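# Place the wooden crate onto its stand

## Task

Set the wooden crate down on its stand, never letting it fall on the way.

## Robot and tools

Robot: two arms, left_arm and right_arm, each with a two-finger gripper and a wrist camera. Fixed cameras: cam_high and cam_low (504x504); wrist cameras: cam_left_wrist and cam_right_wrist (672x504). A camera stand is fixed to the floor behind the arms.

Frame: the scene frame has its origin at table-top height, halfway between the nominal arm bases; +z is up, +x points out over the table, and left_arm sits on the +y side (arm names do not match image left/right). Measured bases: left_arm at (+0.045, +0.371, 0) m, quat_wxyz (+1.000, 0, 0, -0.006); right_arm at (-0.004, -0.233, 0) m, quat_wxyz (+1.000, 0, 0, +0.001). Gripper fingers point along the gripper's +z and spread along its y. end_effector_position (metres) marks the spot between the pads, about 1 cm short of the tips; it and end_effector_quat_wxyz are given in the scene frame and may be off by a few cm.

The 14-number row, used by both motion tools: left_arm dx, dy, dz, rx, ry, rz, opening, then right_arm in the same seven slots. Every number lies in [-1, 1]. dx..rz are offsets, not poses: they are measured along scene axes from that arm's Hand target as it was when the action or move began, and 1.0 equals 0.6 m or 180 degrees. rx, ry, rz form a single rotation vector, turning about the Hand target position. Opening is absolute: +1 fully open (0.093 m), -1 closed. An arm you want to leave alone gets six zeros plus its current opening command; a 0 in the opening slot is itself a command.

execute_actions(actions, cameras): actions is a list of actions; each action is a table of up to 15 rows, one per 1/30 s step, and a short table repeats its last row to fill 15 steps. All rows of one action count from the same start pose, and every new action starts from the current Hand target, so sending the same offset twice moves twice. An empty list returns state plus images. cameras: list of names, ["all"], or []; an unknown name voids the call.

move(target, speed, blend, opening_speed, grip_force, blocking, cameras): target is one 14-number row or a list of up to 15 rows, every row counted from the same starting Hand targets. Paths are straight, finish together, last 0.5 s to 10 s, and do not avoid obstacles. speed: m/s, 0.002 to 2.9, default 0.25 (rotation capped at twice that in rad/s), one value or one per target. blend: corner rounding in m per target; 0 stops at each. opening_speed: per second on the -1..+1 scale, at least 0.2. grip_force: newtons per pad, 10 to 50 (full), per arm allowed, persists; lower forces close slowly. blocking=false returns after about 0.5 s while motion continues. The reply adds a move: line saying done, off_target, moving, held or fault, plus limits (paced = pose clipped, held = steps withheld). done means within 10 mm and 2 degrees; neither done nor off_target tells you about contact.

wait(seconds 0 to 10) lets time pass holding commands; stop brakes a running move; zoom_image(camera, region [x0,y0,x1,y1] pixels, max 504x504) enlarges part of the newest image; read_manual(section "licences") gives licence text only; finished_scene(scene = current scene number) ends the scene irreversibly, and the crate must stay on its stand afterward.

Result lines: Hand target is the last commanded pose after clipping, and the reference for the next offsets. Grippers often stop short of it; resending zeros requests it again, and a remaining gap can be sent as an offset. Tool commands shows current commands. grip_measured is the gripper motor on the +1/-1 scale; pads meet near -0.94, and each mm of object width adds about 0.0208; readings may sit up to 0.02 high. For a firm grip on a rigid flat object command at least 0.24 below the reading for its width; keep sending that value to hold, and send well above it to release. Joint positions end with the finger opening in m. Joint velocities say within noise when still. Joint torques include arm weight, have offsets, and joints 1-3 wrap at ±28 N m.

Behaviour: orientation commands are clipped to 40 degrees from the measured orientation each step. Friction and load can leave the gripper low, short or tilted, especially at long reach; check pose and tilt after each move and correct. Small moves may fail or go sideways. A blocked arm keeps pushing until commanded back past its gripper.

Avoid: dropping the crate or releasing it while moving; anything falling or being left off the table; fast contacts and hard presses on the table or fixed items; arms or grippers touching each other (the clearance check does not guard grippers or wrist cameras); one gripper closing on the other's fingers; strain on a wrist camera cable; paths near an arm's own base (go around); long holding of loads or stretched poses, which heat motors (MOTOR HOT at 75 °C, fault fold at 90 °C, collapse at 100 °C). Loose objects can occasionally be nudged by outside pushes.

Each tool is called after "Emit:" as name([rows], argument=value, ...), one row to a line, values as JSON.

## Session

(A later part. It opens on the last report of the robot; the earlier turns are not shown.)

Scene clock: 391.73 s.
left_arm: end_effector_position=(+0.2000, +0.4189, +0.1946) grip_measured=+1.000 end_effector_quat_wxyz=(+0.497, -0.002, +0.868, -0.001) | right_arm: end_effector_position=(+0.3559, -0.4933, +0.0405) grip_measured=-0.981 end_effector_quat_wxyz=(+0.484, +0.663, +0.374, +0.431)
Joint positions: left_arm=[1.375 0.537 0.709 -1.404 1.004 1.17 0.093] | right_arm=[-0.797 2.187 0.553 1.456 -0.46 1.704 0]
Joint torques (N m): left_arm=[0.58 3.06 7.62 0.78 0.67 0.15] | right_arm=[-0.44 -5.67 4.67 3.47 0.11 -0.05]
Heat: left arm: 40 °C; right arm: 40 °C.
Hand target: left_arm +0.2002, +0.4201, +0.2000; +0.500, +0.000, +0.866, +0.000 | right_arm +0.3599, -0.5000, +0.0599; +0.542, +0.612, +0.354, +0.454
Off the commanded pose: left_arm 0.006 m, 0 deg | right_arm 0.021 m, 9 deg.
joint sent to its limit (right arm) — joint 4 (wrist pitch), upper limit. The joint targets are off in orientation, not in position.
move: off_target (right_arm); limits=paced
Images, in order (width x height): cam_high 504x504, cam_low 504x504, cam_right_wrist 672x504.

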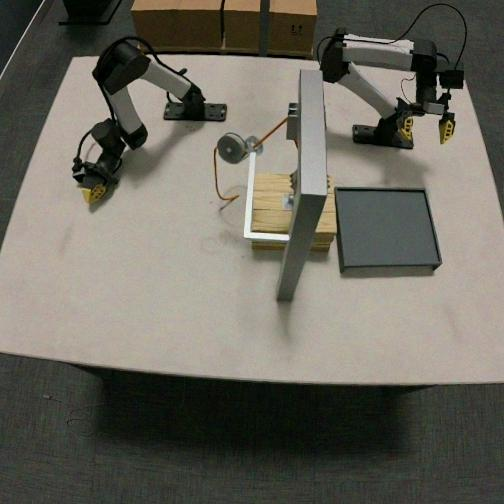

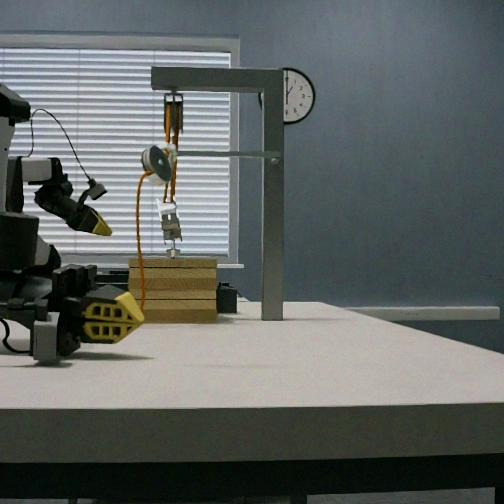

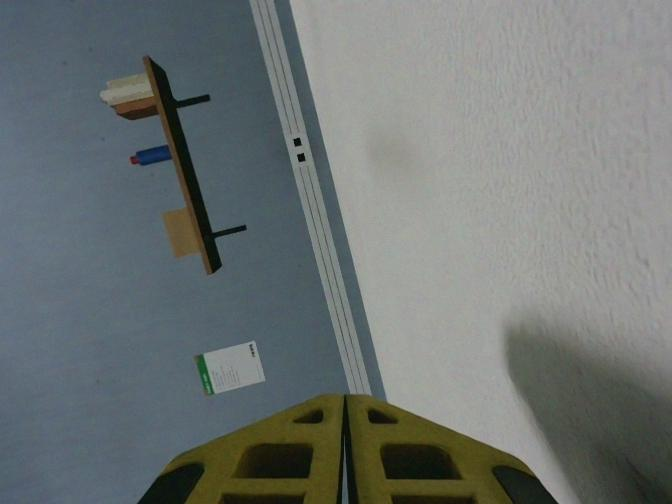

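Emit:
move([
  [0,0,0,0,0,0,1,-0.0667,0.1333,0.1167,-0.2836,-0.0248,0.101,1],
  [0,0,0,0,0,0,1,-0.2333,0.4667,0.1667,-0.5672,-0.0496,0.2019,1],
], speed=0.4, blend=[0.04,0], cameras=["cam_high","cam_low","cam_right_wrist"])

Emit:
zoom_image(camera="cam_low", region=[90, 80, 250, 340])

Emit:
zoom_image(camera="cam_high", region=[190, 80, 340, 260])

Scene clock: 503.93 s.
left_arm: end_effector_position=(+0.2000, +0.4189, +0.1946) grip_measured=+1.000 end_effector_quat_wxyz=(+0.497, -0.002, +0.868, -0.001) | right_arm: end_effector_position=(+0.2198, -0.2212, +0.1628) grip_measured=+1.000 end_effector_quat_wxyz=(+0.672, -0.185, +0.692, +0.187)
Joint positions: left_arm=[1.375 0.537 0.709 -1.404 1.004 1.17 0.093] | right_arm=[-0.756 0.54 0 0.442 -1.285 -0.085 0.093]
Joint torques (N m): left_arm=[0.59 3.02 7.64 0.78 0.67 0.14] | right_arm=[0.87 0.21 7.28 1.67 0.09 -0.17]
Heat: left arm: 41 °C; right arm: 48 °C.
Hand target: left_arm +0.2002, +0.4201, +0.2000; +0.500, +0.000, +0.866, +0.000 | right_arm +0.2199, -0.2200, +0.1599; +0.683, -0.183, +0.683, +0.182
Off the commanded pose: left_arm 0.006 m, 0 deg | right_arm 0.003 m, 2 deg.
joint sent to its limit (right arm) — joint 3 (elbow), lower limit, where the elbow is as bent as it goes. The joint targets still meet the commanded pose.
move: done
Images, in order (width x height): cam_high 504x504, cam_low 504x504, cam_right_wrist 672x504.

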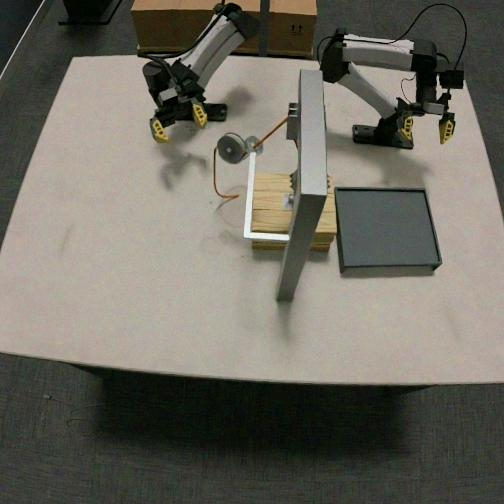

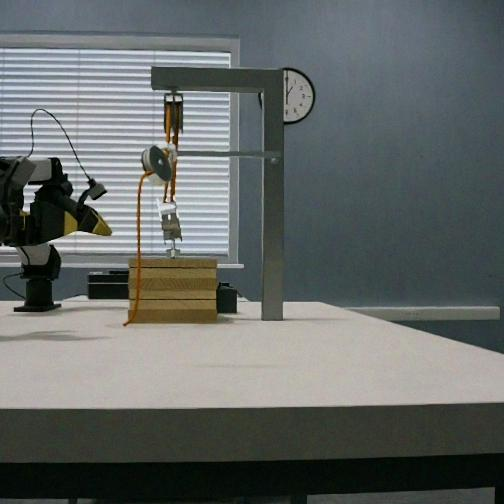

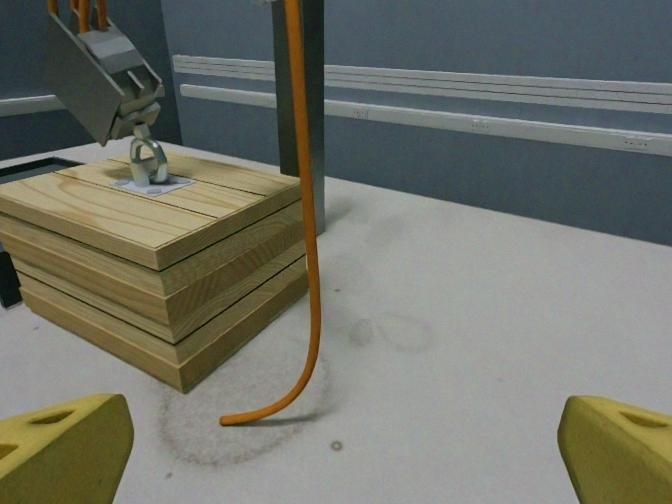

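Scaled by 1.938.

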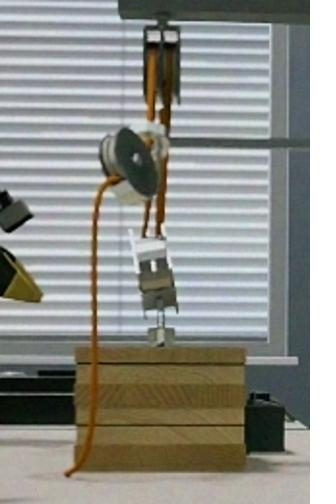

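Scaled by 2.800.

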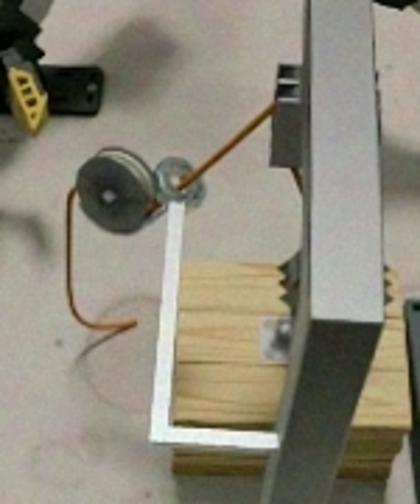

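Emit:
move([
  [0,0,0,0,0,0,1,0.22,0.1583,-0.0067,0,0,0,1],
  [0,0,0,0,0,0,1,0.22,0.1583,-0.0067,0,0,0,-1],
  [0,0,0,0,0,0,1,0.2267,0.125,0.0167,0.5688,0.1519,-0.1166,-1],
  [0,0,0,0,0,0,1,0.2583,-0.0333,-0.05,0.5688,0.1519,-0.1166,-1],
], speed=[0.3,0.25,0.35,0.1], cameras=["cam_low","cam_right_wrist"])

Emit:
zoom_image(camera="cam_low", region=[60, 130, 230, 340])

Scene clock: 525.00 s.
left_arm: end_effector_position=(+0.2000, +0.4189, +0.1946) grip_measured=+1.000 end_effector_quat_wxyz=(+0.497, -0.002, +0.868, -0.001) | right_arm: end_effector_position=(+0.3758, -0.2024, +0.1332) grip_measured=-0.967 end_effector_quat_wxyz=(+0.381, +0.529, +0.482, +0.585)
Joint positions: left_arm=[1.375 0.537 0.709 -1.404 1.004 1.17 0.093] | right_arm=[0.013 1.69 0.237 1.428 -0.147 1.822 0]
Joint torques (N m): left_arm=[0.58 3.02 7.64 0.78 0.67 0.14] | right_arm=[-4.21 -0.95 2 3.3 1.16 0.02]
Heat: left arm: 41 °C; right arm: 45 °C.
Hand target: left_arm +0.2002, +0.4201, +0.2000; +0.500, +0.000, +0.866, +0.000 | right_arm +0.3749, -0.2400, +0.1299; +0.431, +0.561, +0.430, +0.561
Off the commanded pose: left_arm 0.006 m, 0 deg | right_arm 0.038 m, 9 deg.
move: off_target (right_arm)
Images, in order (width x height): cam_low 504x504, cam_right_wrist 672x504.

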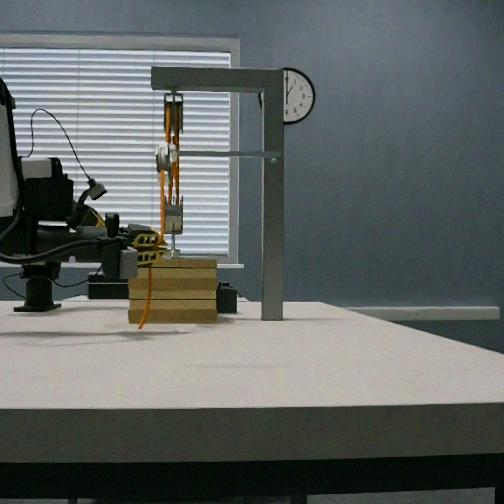

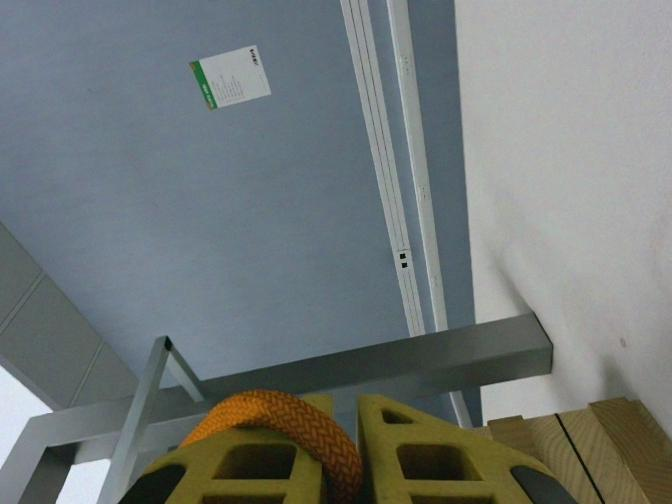

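Scaled by 2.400.

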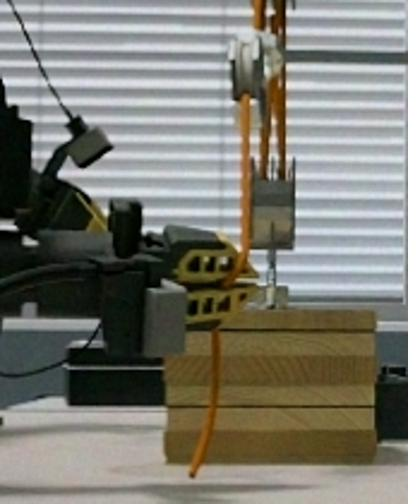

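Emit:
move(target=[0,0,0,0,0,0,1,0.005,-0.1,-0.0417,0,0,0,-1], speed=0.06, cameras=["cam_low","cam_right_wrist"])

Emit:
zoom_image(camera="cam_low", region=[60, 130, 230, 340])

Scene clock: 530.73 s.
left_arm: end_effector_position=(+0.2000, +0.4189, +0.1946) grip_measured=+1.000 end_effector_quat_wxyz=(+0.497, -0.002, +0.868, -0.001) | right_arm: end_effector_position=(+0.3670, -0.2113, +0.1298) grip_measured=-0.967 end_effector_quat_wxyz=(+0.316, +0.450, +0.557, +0.622)
Joint positions: left_arm=[1.375 0.537 0.709 -1.404 1.004 1.17 0.093] | right_arm=[-0.217 1.736 0.27 1.434 -0.636 1.762 0]
Joint torques (N m): left_arm=[0.57 3.03 7.64 0.78 0.68 0.14] | right_arm=[-10 2.47 -1.69 3.62 2.92 0.23]
Heat: left arm: 41 °C; right arm: 47 °C.
Hand target: left_arm +0.2002, +0.4201, +0.2000; +0.500, +0.000, +0.866, +0.000 | right_arm +0.3779, -0.3000, +0.1049; +0.431, +0.561, +0.430, +0.561
Off the commanded pose: left_arm 0.006 m, 0 deg | right_arm 0.093 m, 24 deg.
joint sent to its limit (right arm) — joint 4 (wrist pitch), upper limit. The joint targets are off in position and orientation.
move: off_target (right_arm)
Images, in order (width x height): cam_low 504x504, cam_right_wrist 672x504.

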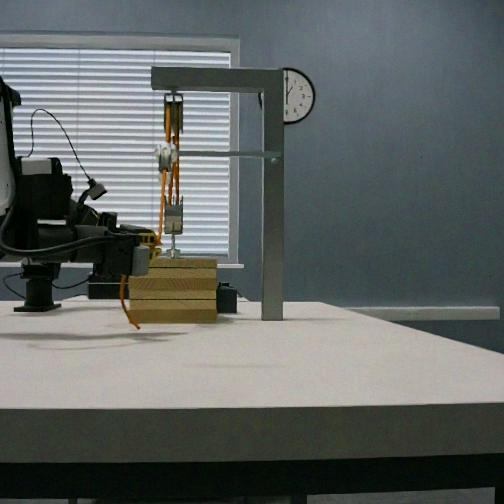

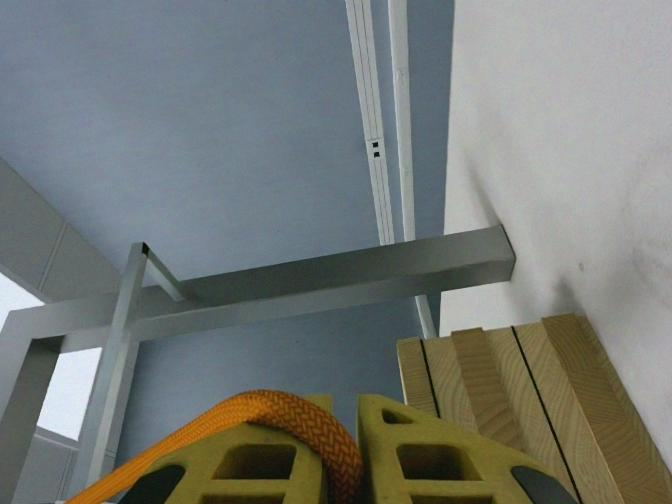

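Scaled by 2.400.

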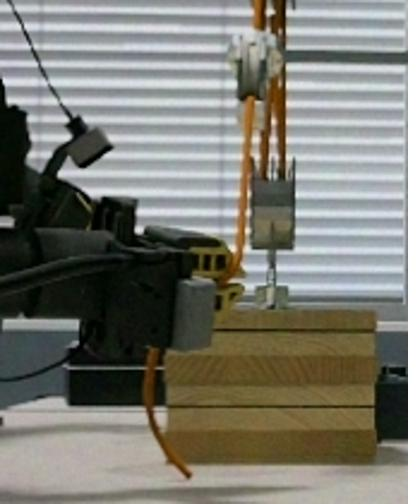

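Emit:
move(target=[0,0,0,0,0,0,1,0.0117,-0.0667,-0.025,0,0,-0.1667,-1], speed=0.08, cameras=["cam_low","cam_right_wrist"])

Emit:
zoom_image(camera="cam_low", region=[60, 130, 230, 340])

Scene clock: 540.50 s.
left_arm: end_effector_position=(+0.2000, +0.4189, +0.1946) grip_measured=+1.000 end_effector_quat_wxyz=(+0.497, -0.002, +0.868, -0.001) | right_arm: end_effector_position=(+0.3909, -0.2172, +0.1309) grip_measured=-0.967 end_effector_quat_wxyz=(+0.420, +0.522, +0.489, +0.559)
Joint positions: left_arm=[1.375 0.537 0.709 -1.404 1.004 1.17 0.093] | right_arm=[-0.014 1.749 0.29 1.436 -0.12 1.741 0]
Joint torques (N m): left_arm=[0.59 3.04 7.62 0.78 0.67 0.14] | right_arm=[-8.85 4.49 -2.7 3.62 4.29 0.59]
Heat: left arm: 41 °C; right arm: 48 °C.
Hand target: left_arm +0.2002, +0.4201, +0.2000; +0.500, +0.000, +0.866, +0.000 | right_arm +0.3849, -0.3399, +0.0899; +0.561, +0.653, +0.270, +0.431
Off the commanded pose: left_arm 0.006 m, 0 deg | right_arm 0.130 m, 37 deg.
joint sent to its limit (right arm) — joint 4 (wrist pitch), upper limit. The joint targets are off in position and orientation.
move: off_target (right_arm)
Images, in order (width x height): cam_low 504x504, cam_right_wrist 672x504.

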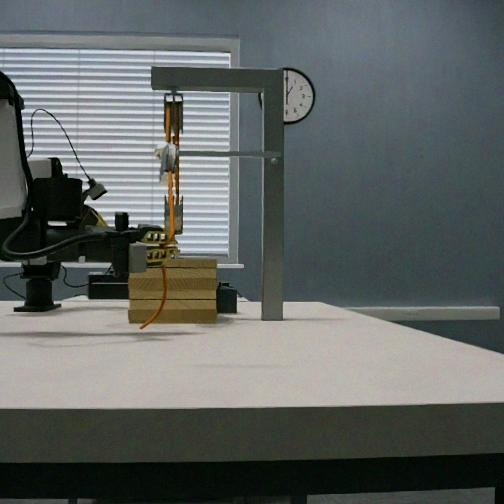

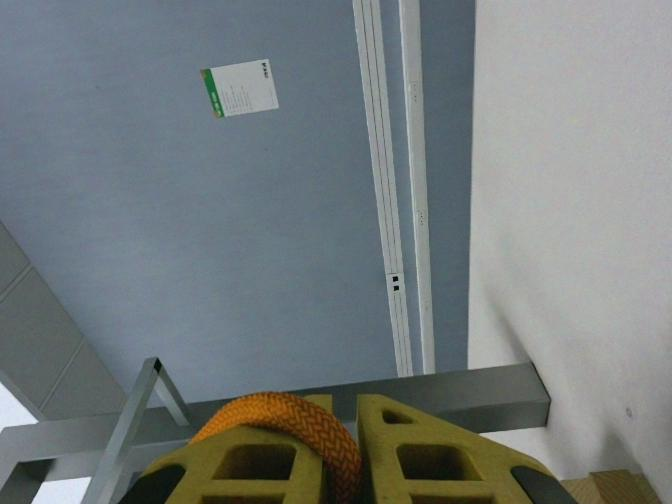

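Scaled by 2.400.

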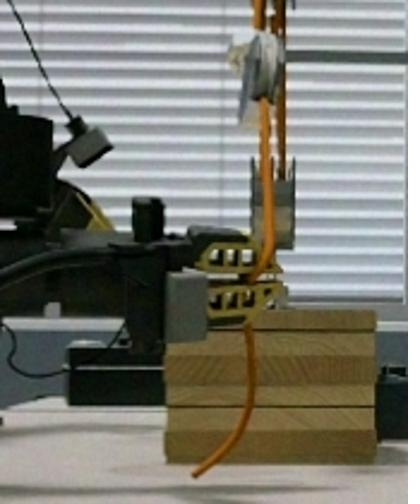

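Emit:
move(target=[0,0,0,0,0,0,1,0,-0.1,-0.0333,0,0,0,-1], speed=0.06, cameras=["cam_low","cam_right_wrist"])

Emit:
zoom_image(camera="cam_low", region=[60, 130, 230, 340])

Scene clock: 547.63 s.
left_arm: end_effector_position=(+0.2000, +0.4189, +0.1946) grip_measured=+1.000 end_effector_quat_wxyz=(+0.497, -0.002, +0.868, -0.001) | right_arm: end_effector_position=(+0.3256, -0.2712, +0.1189) grip_measured=-0.967 end_effector_quat_wxyz=(+0.291, +0.291, +0.650, +0.639)
Joint positions: left_arm=[1.375 0.537 0.709 -1.404 1.004 1.17 0.093] | right_arm=[-0.637 1.877 0.386 1.429 -1.359 1.503 0]
Joint torques (N m): left_arm=[0.58 3.03 7.61 0.78 0.67 0.14] | right_arm=[-16.14 3.08 2.24 2.28 4.23 0.38]
Heat: left arm: 41 °C; right arm: 48 °C.
Hand target: left_arm +0.2002, +0.4201, +0.2000; +0.500, +0.000, +0.866, +0.000 | right_arm +0.3849, -0.4000, +0.0699; +0.462, +0.514, +0.466, +0.553
Off the commanded pose: left_arm 0.006 m, 0 deg | right_arm 0.150 m, 73 deg; orientation clipped.
move: off_target (right_arm); limits=paced
Images, in order (width x height): cam_low 504x504, cam_right_wrist 672x504.

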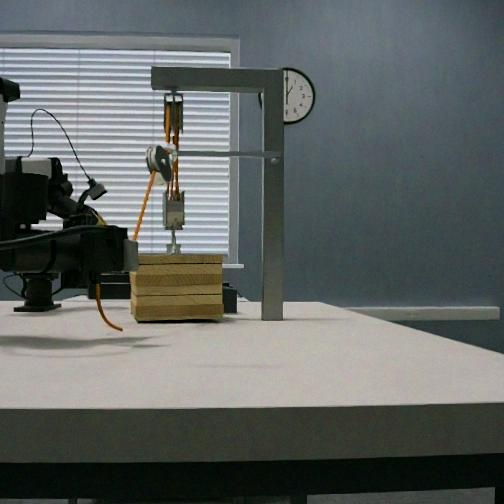

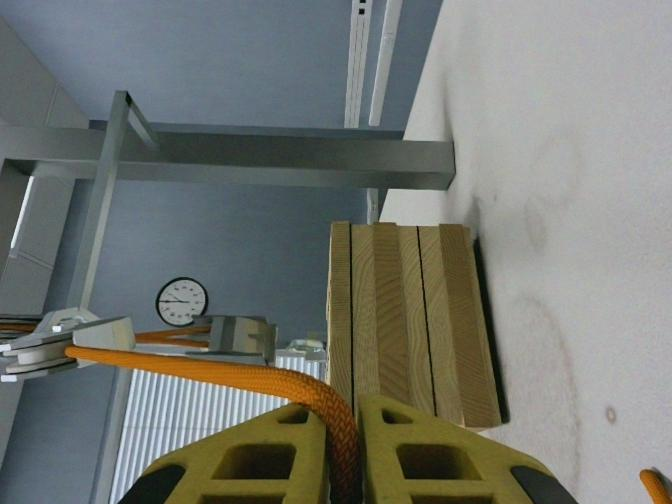

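Scaled by 2.400.

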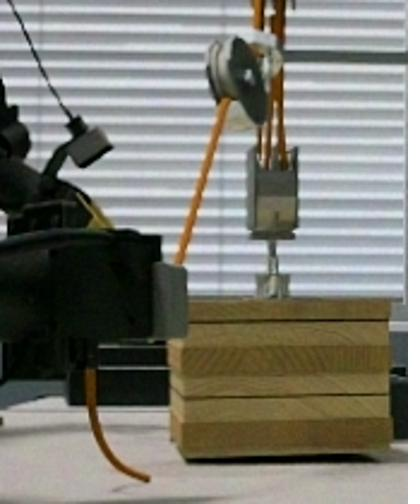

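Emit:
move([
  [0,0,0,0,0,0,1,-0.0248,-0.1333,-0.0132,0,0,-0.15,-1],
  [0,0,0,0,0,0,1,-0.0748,-0.2667,-0.0248,0,0,-0.1,-1],
], speed=0.05, blend=[0.03,0], cameras=["cam_low","cam_right_wrist"])

Emit:
zoom_image(camera="cam_low", region=[60, 130, 230, 340])

Scene clock: 563.63 s.
left_arm: end_effector_position=(+0.2000, +0.4189, +0.1946) grip_measured=+1.000 end_effector_quat_wxyz=(+0.497, -0.002, +0.868, -0.001) | right_arm: end_effector_position=(+0.3021, -0.3996, +0.0979) grip_measured=-0.967 end_effector_quat_wxyz=(+0.358, +0.340, +0.621, +0.609)
Joint positions: left_arm=[1.375 0.537 0.709 -1.404 1.004 1.17 0.093] | right_arm=[-1.005 2.081 0.583 1.42 -1.541 1.464 0]
Joint torques (N m): left_arm=[0.61 3.03 7.64 0.78 0.67 0.15] | right_arm=[-17.05 -0.76 8.87 1.33 3.83 0.35]
Heat: left arm: 41 °C; right arm: 46 °C.
Hand target: left_arm +0.2002, +0.4201, +0.2000; +0.500, +0.000, +0.866, +0.000 | right_arm +0.3401, -0.5600, +0.0550; +0.509, +0.531, +0.443, +0.513
Off the commanded pose: left_arm 0.006 m, 0 deg | right_arm 0.170 m, 47 deg; orientation clipped.
move: off_target (right_arm); limits=paced
Images, in order (width x height): cam_low 504x504, cam_right_wrist 672x504.

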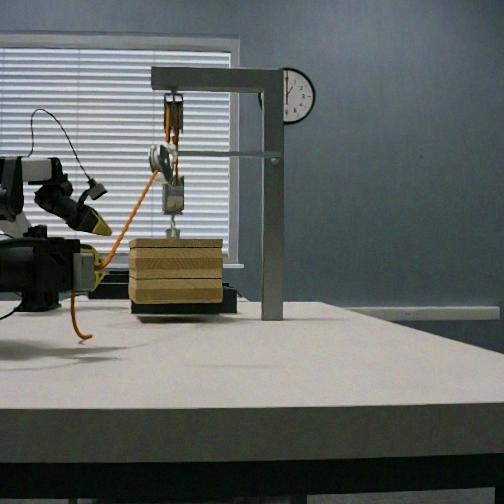

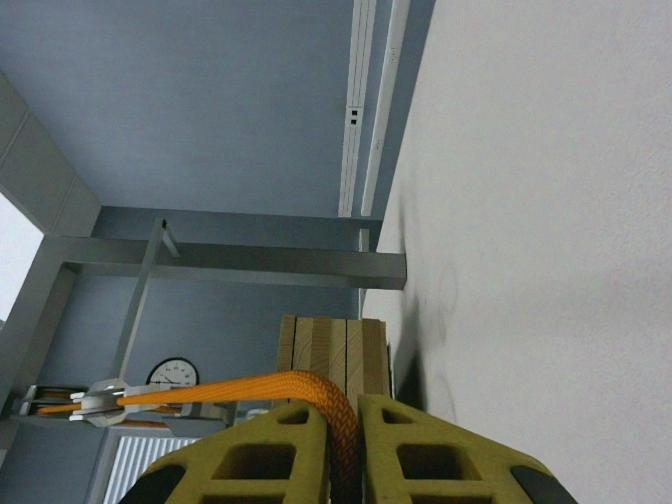

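Scaled by 2.400.

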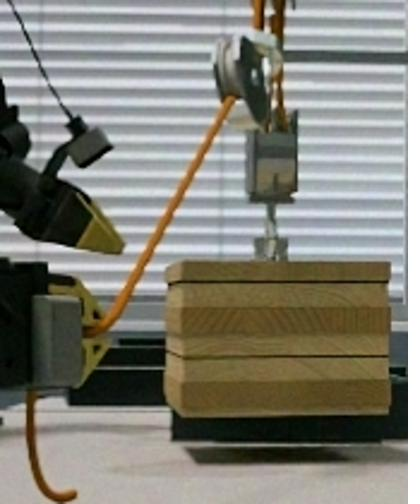

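Emit:
move([
  [0,0,0,0,0,0,1,-0.0167,-0.1333,-0.0083,0,0,-0.05,-1],
  [0,0,0,0,0,0,1,-0.0333,-0.2333,-0.0167,0,0,-0.05,-1],
], speed=0.06, blend=[0.03,0], cameras=["cam_high","cam_low","cam_right_wrist"])

Emit:
zoom_image(camera="cam_low", region=[60, 130, 230, 340])

Scene clock: 573.47 s.
left_arm: end_effector_position=(+0.2000, +0.4189, +0.1946) grip_measured=+1.000 end_effector_quat_wxyz=(+0.497, -0.002, +0.868, -0.001) | right_arm: end_effector_position=(+0.3134, -0.5154, +0.0811) grip_measured=-0.967 end_effector_quat_wxyz=(+0.396, +0.382, +0.594, +0.586)
Joint positions: left_arm=[1.375 0.537 0.709 -1.404 1.004 1.17 0.093] | right_arm=[-1.136 2.334 0.969 1.421 -1.54 1.604 0]
Joint torques (N m): left_arm=[0.57 3.03 7.62 0.77 0.67 0.14] | right_arm=[-18.03 -2.11 12.79 1.24 4.16 0.42]
Heat: left arm: 42 °C; right arm: 48 °C.
Hand target: left_arm +0.2002, +0.4201, +0.2000; +0.500, +0.000, +0.866, +0.000 | right_arm +0.3200, -0.7000, +0.0449; +0.547, +0.564, +0.400, +0.472
Off the commanded pose: left_arm 0.006 m, 0 deg | right_arm 0.188 m, 38 deg.
move: off_target (right_arm)
Images, in order (width x height): cam_high 504x504, cam_low 504x504, cam_right_wrist 672x504.

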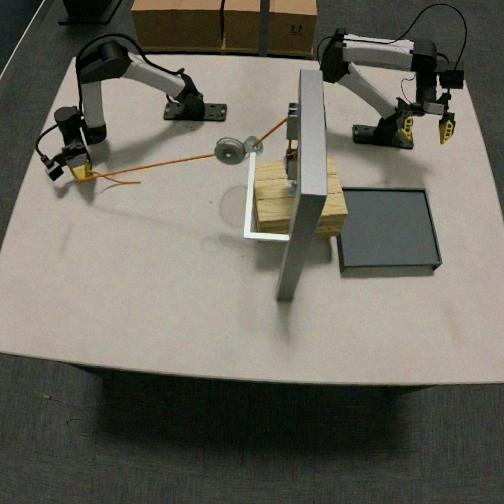

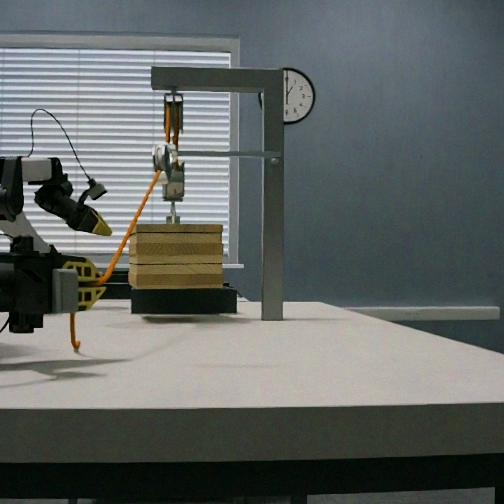

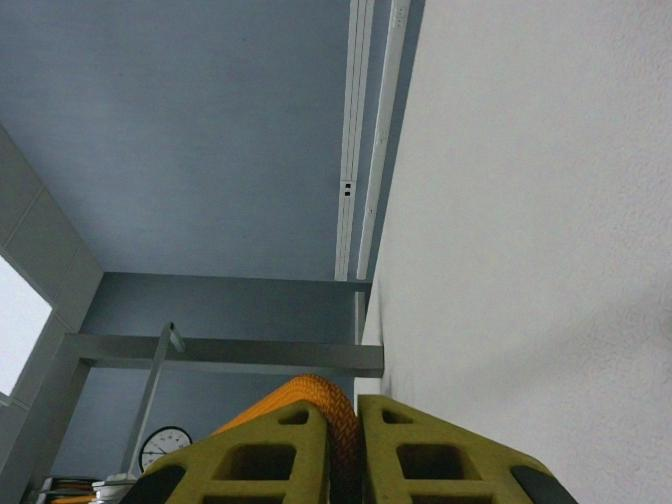

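Scaled by 2.400.

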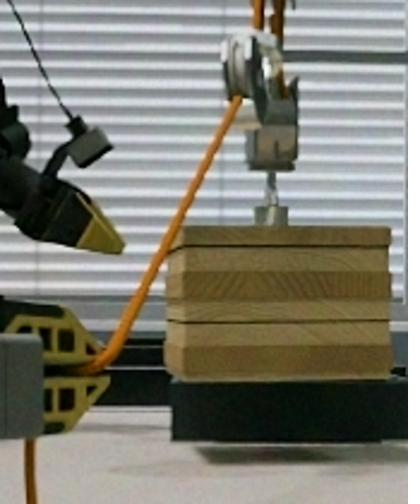

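Emit:
move(target=[0,0,0,0,0,0,1,-0.0167,-0.1,-0.0083,-0.0391,0.0106,0.2049,-1], speed=0.06, cameras=["cam_low","cam_right_wrist"])

Emit:
zoom_image(camera="cam_low", region=[60, 130, 230, 340])

Scene clock: 589.43 s.
left_arm: end_effector_position=(+0.2000, +0.4189, +0.1946) grip_measured=+1.000 end_effector_quat_wxyz=(+0.497, -0.002, +0.868, -0.001) | right_arm: end_effector_position=(+0.3946, -0.6555, +0.1060) grip_measured=-0.967 end_effector_quat_wxyz=(+0.464, +0.282, +0.645, +0.539)
Joint positions: left_arm=[1.375 0.537 0.709 -1.404 1.004 1.17 0.093] | right_arm=[-1.11 2.884 2.137 1.413 -1.553 1.938 0]
Joint torques (N m): left_arm=[0.59 3.04 7.64 0.77 0.67 0.15] | right_arm=[-19.4 -5.04 7.79 -0.25 0.57 0.46]
Heat: left arm: 42 °C; right arm: 47 °C.
Hand target: left_arm +0.2002, +0.4201, +0.2000; +0.500, +0.000, +0.866, +0.000 | right_arm +0.3100, -0.7600, +0.0401; +0.397, +0.382, +0.594, +0.586
Off the commanded pose: left_arm 0.006 m, 0 deg | right_arm 0.150 m, 16 deg.
joint sent to its limit (right arm) — joint 5 (wrist yaw), lower limit. The joint targets are off in position and orientation.
move: off_target (right_arm)
Images, in order (width x height): cam_low 504x504, cam_right_wrist 672x504.

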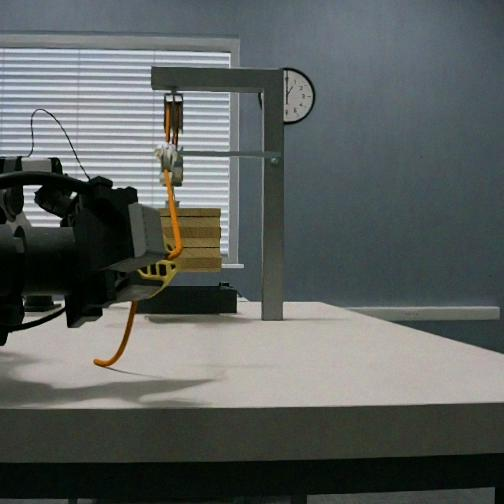

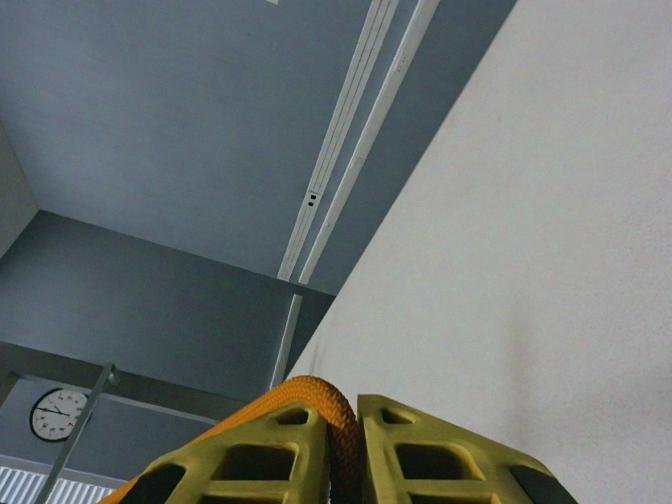

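Scaled by 2.400.

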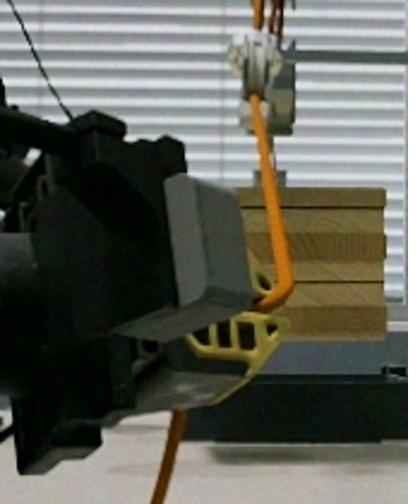

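Emit:
move(target=[0,0,0,0,0,0,1,0.0083,0.1667,0.0167,0,0,0,-1], speed=0.08, cameras=["cam_low","cam_high","cam_left_wrist"])

Emit:
zoom_image(camera="cam_low", region=[60, 130, 260, 340])

Scene clock: 595.63 s.
left_arm: end_effector_position=(+0.2000, +0.4189, +0.1946) grip_measured=+1.000 end_effector_quat_wxyz=(+0.497, -0.002, +0.868, -0.001) | right_arm: end_effector_position=(+0.3598, -0.6268, +0.0528) grip_measured=-0.967 end_effector_quat_wxyz=(+0.394, +0.381, +0.593, +0.589)
Joint positions: left_arm=[1.375 0.537 0.709 -1.404 1.004 1.17 0.093] | right_arm=[-1.146 2.766 1.705 1.421 -1.553 1.912 0]
Joint torques (N m): left_arm=[0.57 3.02 7.65 0.78 0.68 0.15] | right_arm=[-9.46 -12.46 4.04 1.66 0.3 -0.07]
Heat: left arm: 42 °C; right arm: 43 °C.
Hand target: left_arm +0.2002, +0.4201, +0.2000; +0.500, +0.000, +0.866, +0.000 | right_arm +0.3151, -0.6599, +0.0500; +0.397, +0.382, +0.594, +0.586
Off the commanded pose: left_arm 0.006 m, 0 deg | right_arm 0.056 m, 1 deg.
joint sent to its limit (right arm) — joint 5 (wrist yaw), lower limit. The joint targets are off in orientation, not in position.
move: off_target (right_arm)
Images, in order (width x height): cam_high 504x504, cam_low 504x504, cam_left_wrist 672x504.

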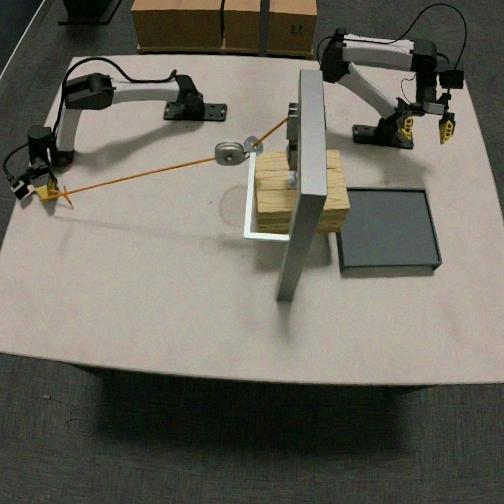

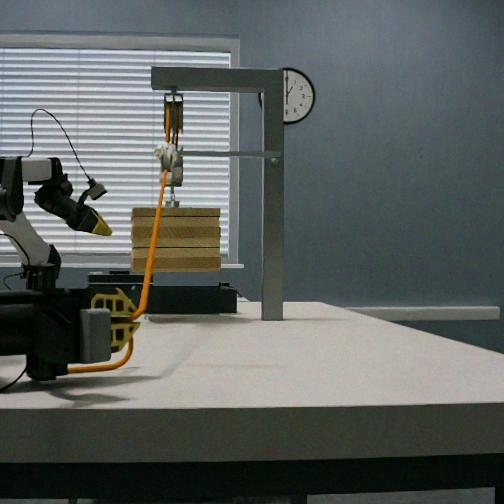

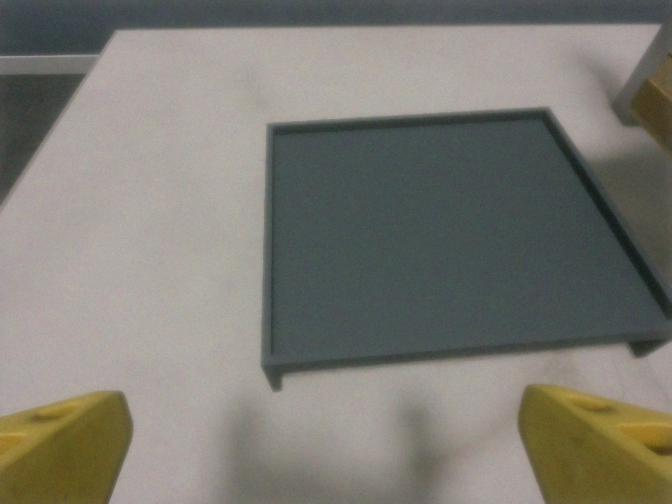

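Scaled by 2.400.

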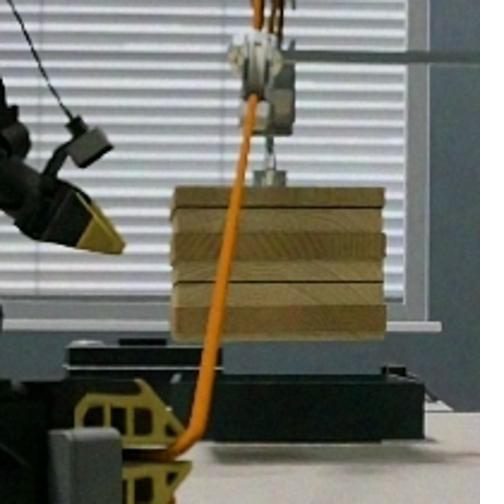

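Emit:
move([
  [0.2163,0.1332,0,-0.198,0.172,0.216,1,0,0,0,0,0,0,-1],
  [0.308,0.1832,-0.1333,-0.3953,0.3435,0.4317,1,0,0,0,0,0,0,-1],
  [0.308,0.1832,-0.25,-0.3953,0.3435,0.4317,1,0,0,0,0,0,0,-1],
], speed=0.3, blend=[0.03,0.02,0], cameras=["all"])

Scene clock: 624.00 s.
left_arm: end_effector_position=(+0.3843, +0.5292, +0.0557) grip_measured=+1.000 end_effector_quat_wxyz=(+0.138, +0.732, -0.648, +0.161) | right_arm: end_effector_position=(+0.3598, -0.6269, +0.0527) grip_measured=-0.967 end_effector_quat_wxyz=(+0.397, +0.379, +0.594, +0.588)
Joint positions: left_arm=[0.615 2.168 1.727 -1.332 0.379 -1.051 0.093] | right_arm=[-1.146 2.766 1.705 1.421 -1.553 1.904 0]
Joint torques (N m): left_arm=[0.34 -10.89 5.31 0.05 0.31 -0.11] | right_arm=[-9.57 -12.53 4.05 1.46 0.38 -0.06]
Heat: left arm: 42 °C; right arm: 40 °C.
Hand target: left_arm +0.3850, +0.5300, +0.0500; +0.143, +0.737, -0.640, +0.163 | right_arm +0.3151, -0.6599, +0.0500; +0.397, +0.382, +0.594, +0.586
Off the commanded pose: left_arm 0.006 m, 1 deg | right_arm 0.056 m, 0 deg.
joint sent to its limit (right arm) — joint 5 (wrist yaw), lower limit. The joint targets are off in orientation, not in position.
move: off_target (right_arm)

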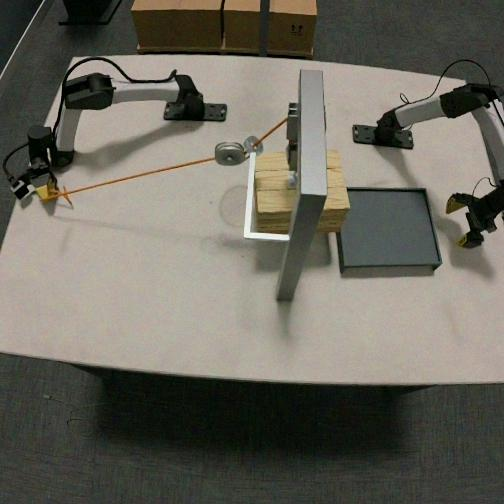

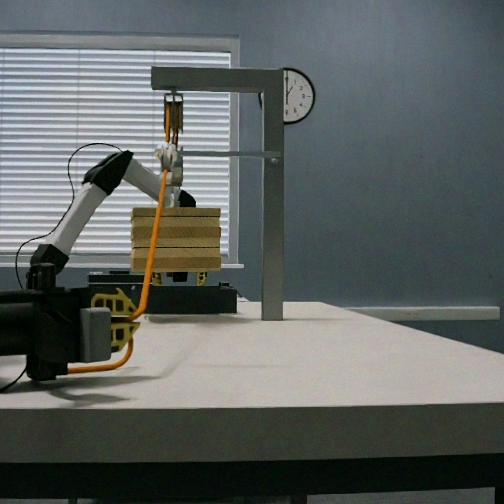

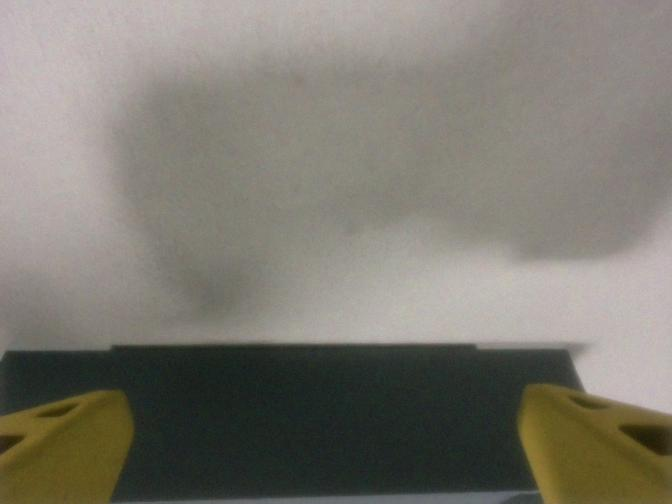

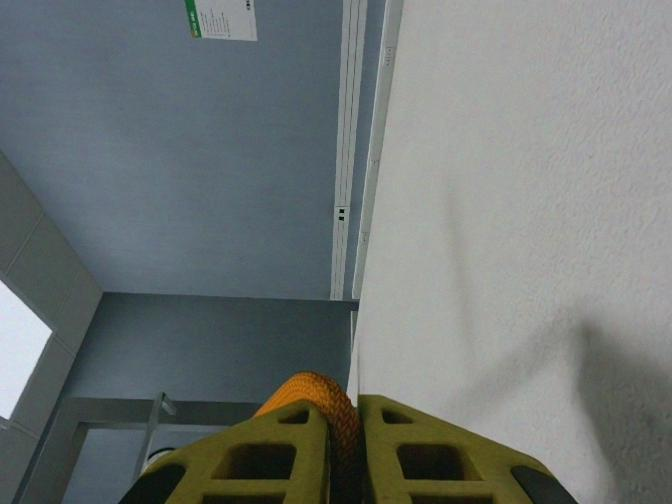

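Emit:
move(target=[0,-0.505,-0.005,0,0,0,1,0,0,0,0,0,0,-1], speed=0.12, cameras=["all"])

Scene clock: 631.07 s.
left_arm: end_effector_position=(+0.3823, +0.2409, +0.0365) grip_measured=+1.000 end_effector_quat_wxyz=(+0.132, +0.743, -0.642, +0.134) | right_arm: end_effector_position=(+0.3598, -0.6269, +0.0527) grip_measured=-0.967 end_effector_quat_wxyz=(+0.397, +0.379, +0.594, +0.588)
Joint positions: left_arm=[-0.19 1.877 1.234 -0.819 0.363 -1.938 0.093] | right_arm=[-1.146 2.766 1.705 1.421 -1.553 1.904 0]
Joint torques (N m): left_arm=[-1.25 -12.15 5.33 0.82 0.68 -0.24] | right_arm=[-9.32 -12.41 4 1.43 0.3 -0.04]
Heat: left arm: 42 °C; right arm: 42 °C.
Hand target: left_arm +0.3851, +0.2271, +0.0471; +0.142, +0.737, -0.640, +0.163 | right_arm +0.3151, -0.6599, +0.0500; +0.397, +0.382, +0.594, +0.586
Off the commanded pose: left_arm 0.018 m, 4 deg | right_arm 0.056 m, 0 deg.
joint sent to its limit (right arm) — joint 5 (wrist yaw), lower limit. The joint targets are off in orientation, not in position.
move: off_target (left_arm, right_arm)

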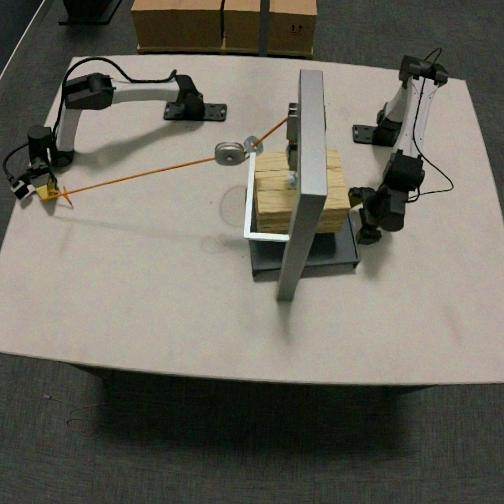

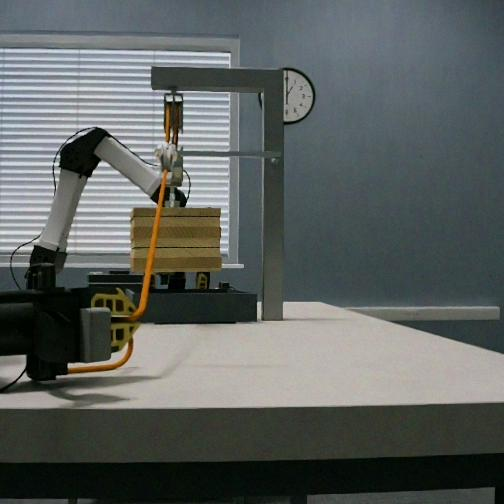

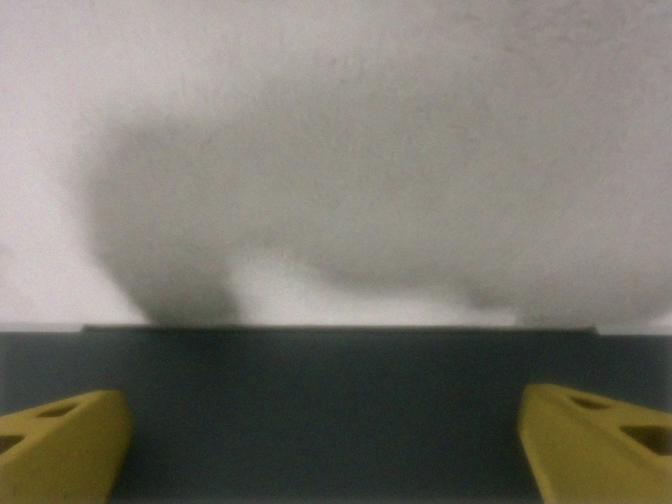

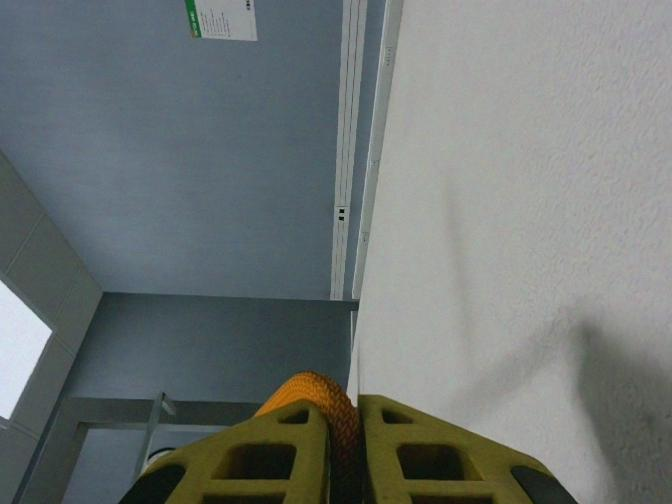

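Emit:
zoom_image(camera="cam_low", region=[60, 190, 290, 340])

Emit:
zoom_image(camera="cam_high", region=[220, 120, 380, 300])

Scaled by 2.191.

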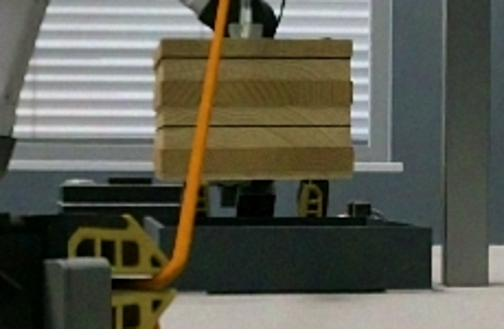

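Scaled by 2.800.

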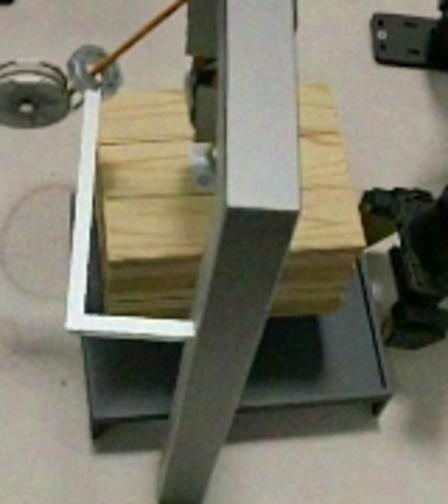

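Emit:
move([
  [0,0.05,0.08,0,0,0,1,0,0,0,0,0,0,-1],
  [0,0.25,0.22,0,0,0,1,0,0,0,0,0,0,-1],
], speed=0.3, blend=[0.03,0], cameras=["cam_high","cam_left_wrist"])

Scene clock: 669.20 s.
left_arm: end_effector_position=(+0.3821, +0.3787, +0.1786) grip_measured=+1.000 end_effector_quat_wxyz=(+0.138, +0.742, -0.635, +0.163) | right_arm: end_effector_position=(+0.3598, -0.6269, +0.0527) grip_measured=-0.967 end_effector_quat_wxyz=(+0.397, +0.379, +0.594, +0.588)
Joint positions: left_arm=[0.244 1.832 1.74 -1.512 0.43 -1.486 0.093] | right_arm=[-1.146 2.766 1.705 1.421 -1.553 1.904 0]
Joint torques (N m): left_arm=[-0.42 -7.68 7.8 0.14 0.32 0.14] | right_arm=[-9.55 -12.34 3.95 1.47 0.31 -0.11]
Heat: left arm: 46 °C; right arm: 48 °C.
Hand target: left_arm +0.3851, +0.3770, +0.1790; +0.143, +0.737, -0.640, +0.163 | right_arm +0.3151, -0.6599, +0.0500; +0.397, +0.382, +0.594, +0.586
Off the commanded pose: left_arm 0.003 m, 1 deg | right_arm 0.056 m, 0 deg.
joint sent to its limit (right arm) — joint 5 (wrist yaw), lower limit. The joint targets are off in orientation, not in position.
move: off_target (right_arm); blend cut to 0.0281 m at target 1
Images, in order (width x height): cam_high 504x504, cam_left_wrist 672x504.

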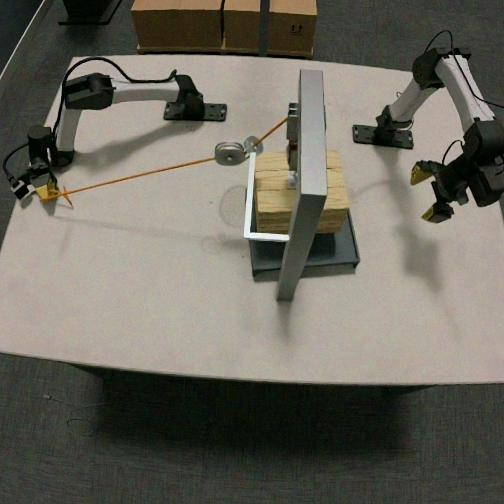

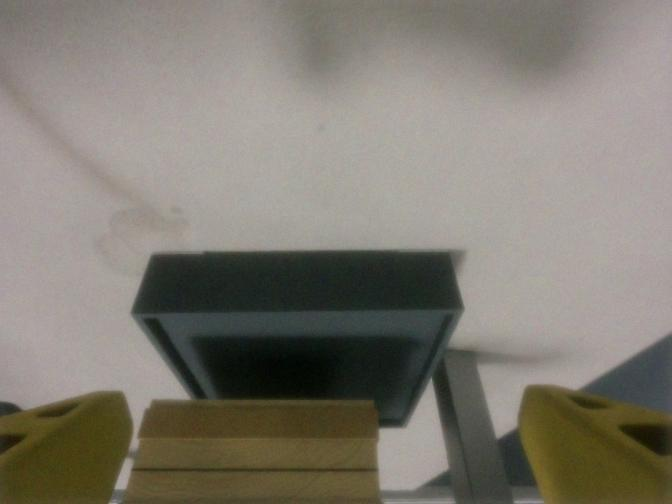

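Emit:
move([
  [0.0665,-0.0783,-0.0983,0,0,0,1,0,0,0,0,0,0,-1],
  [0.0665,-0.17,-0.22,0,0,0,1,0,0,0,0,0,0,-1],
  [0.0665,-0.205,-0.22,0,0,0,1,0,0,0,0,0,0,-1],
  [-0.01,-0.2767,-0.22,0,0,0,1,0,0,0,0,0,0,-1],
], speed=[0.25,0.2,0.1,0.08], blend=[0.02,0.01,0.003,0], cameras=["cam_high","cam_low"])

Scene clock: 714.87 s.
left_arm: end_effector_position=(+0.3870, +0.2277, +0.0350) grip_measured=+1.000 end_effector_quat_wxyz=(+0.122, +0.749, -0.635, +0.143) | right_arm: end_effector_position=(+0.3598, -0.6269, +0.0527) grip_measured=-0.967 end_effector_quat_wxyz=(+0.397, +0.379, +0.594, +0.588)
Joint positions: left_arm=[-0.23 1.877 1.226 -0.765 0.346 -2.004 0.093] | right_arm=[-1.146 2.766 1.705 1.421 -1.553 1.904 0]
Joint torques (N m): left_arm=[-2.1 -13.18 4.71 0.66 0.76 -0.1] | right_arm=[-9.5 -12.46 4.05 1.48 0.33 -0.05]
Heat: left arm: 44 °C; right arm: 52 °C.
Hand target: left_arm +0.3791, +0.2110, +0.0470; +0.142, +0.737, -0.640, +0.163 | right_arm +0.3151, -0.6599, +0.0500; +0.397, +0.382, +0.594, +0.586
Off the commanded pose: left_arm 0.022 m, 4 deg | right_arm 0.056 m, 0 deg.
joint sent to its limit (right arm) — joint 5 (wrist yaw), lower limit. The joint targets are off in orientation, not in position.
move: off_target (left_arm, right_arm)
Images, in order (width x height): cam_high 504x504, cam_low 504x504.

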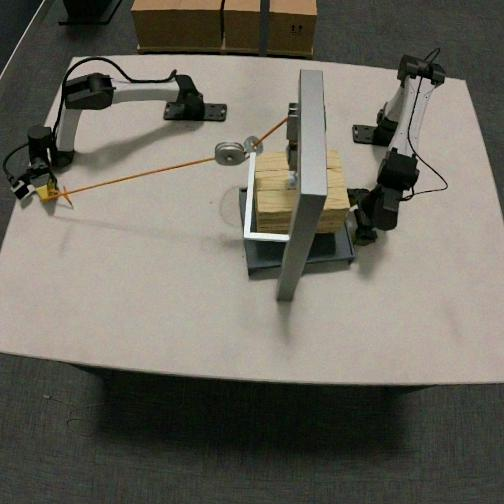

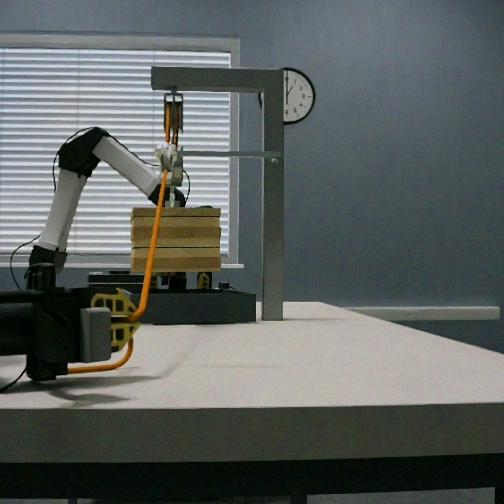

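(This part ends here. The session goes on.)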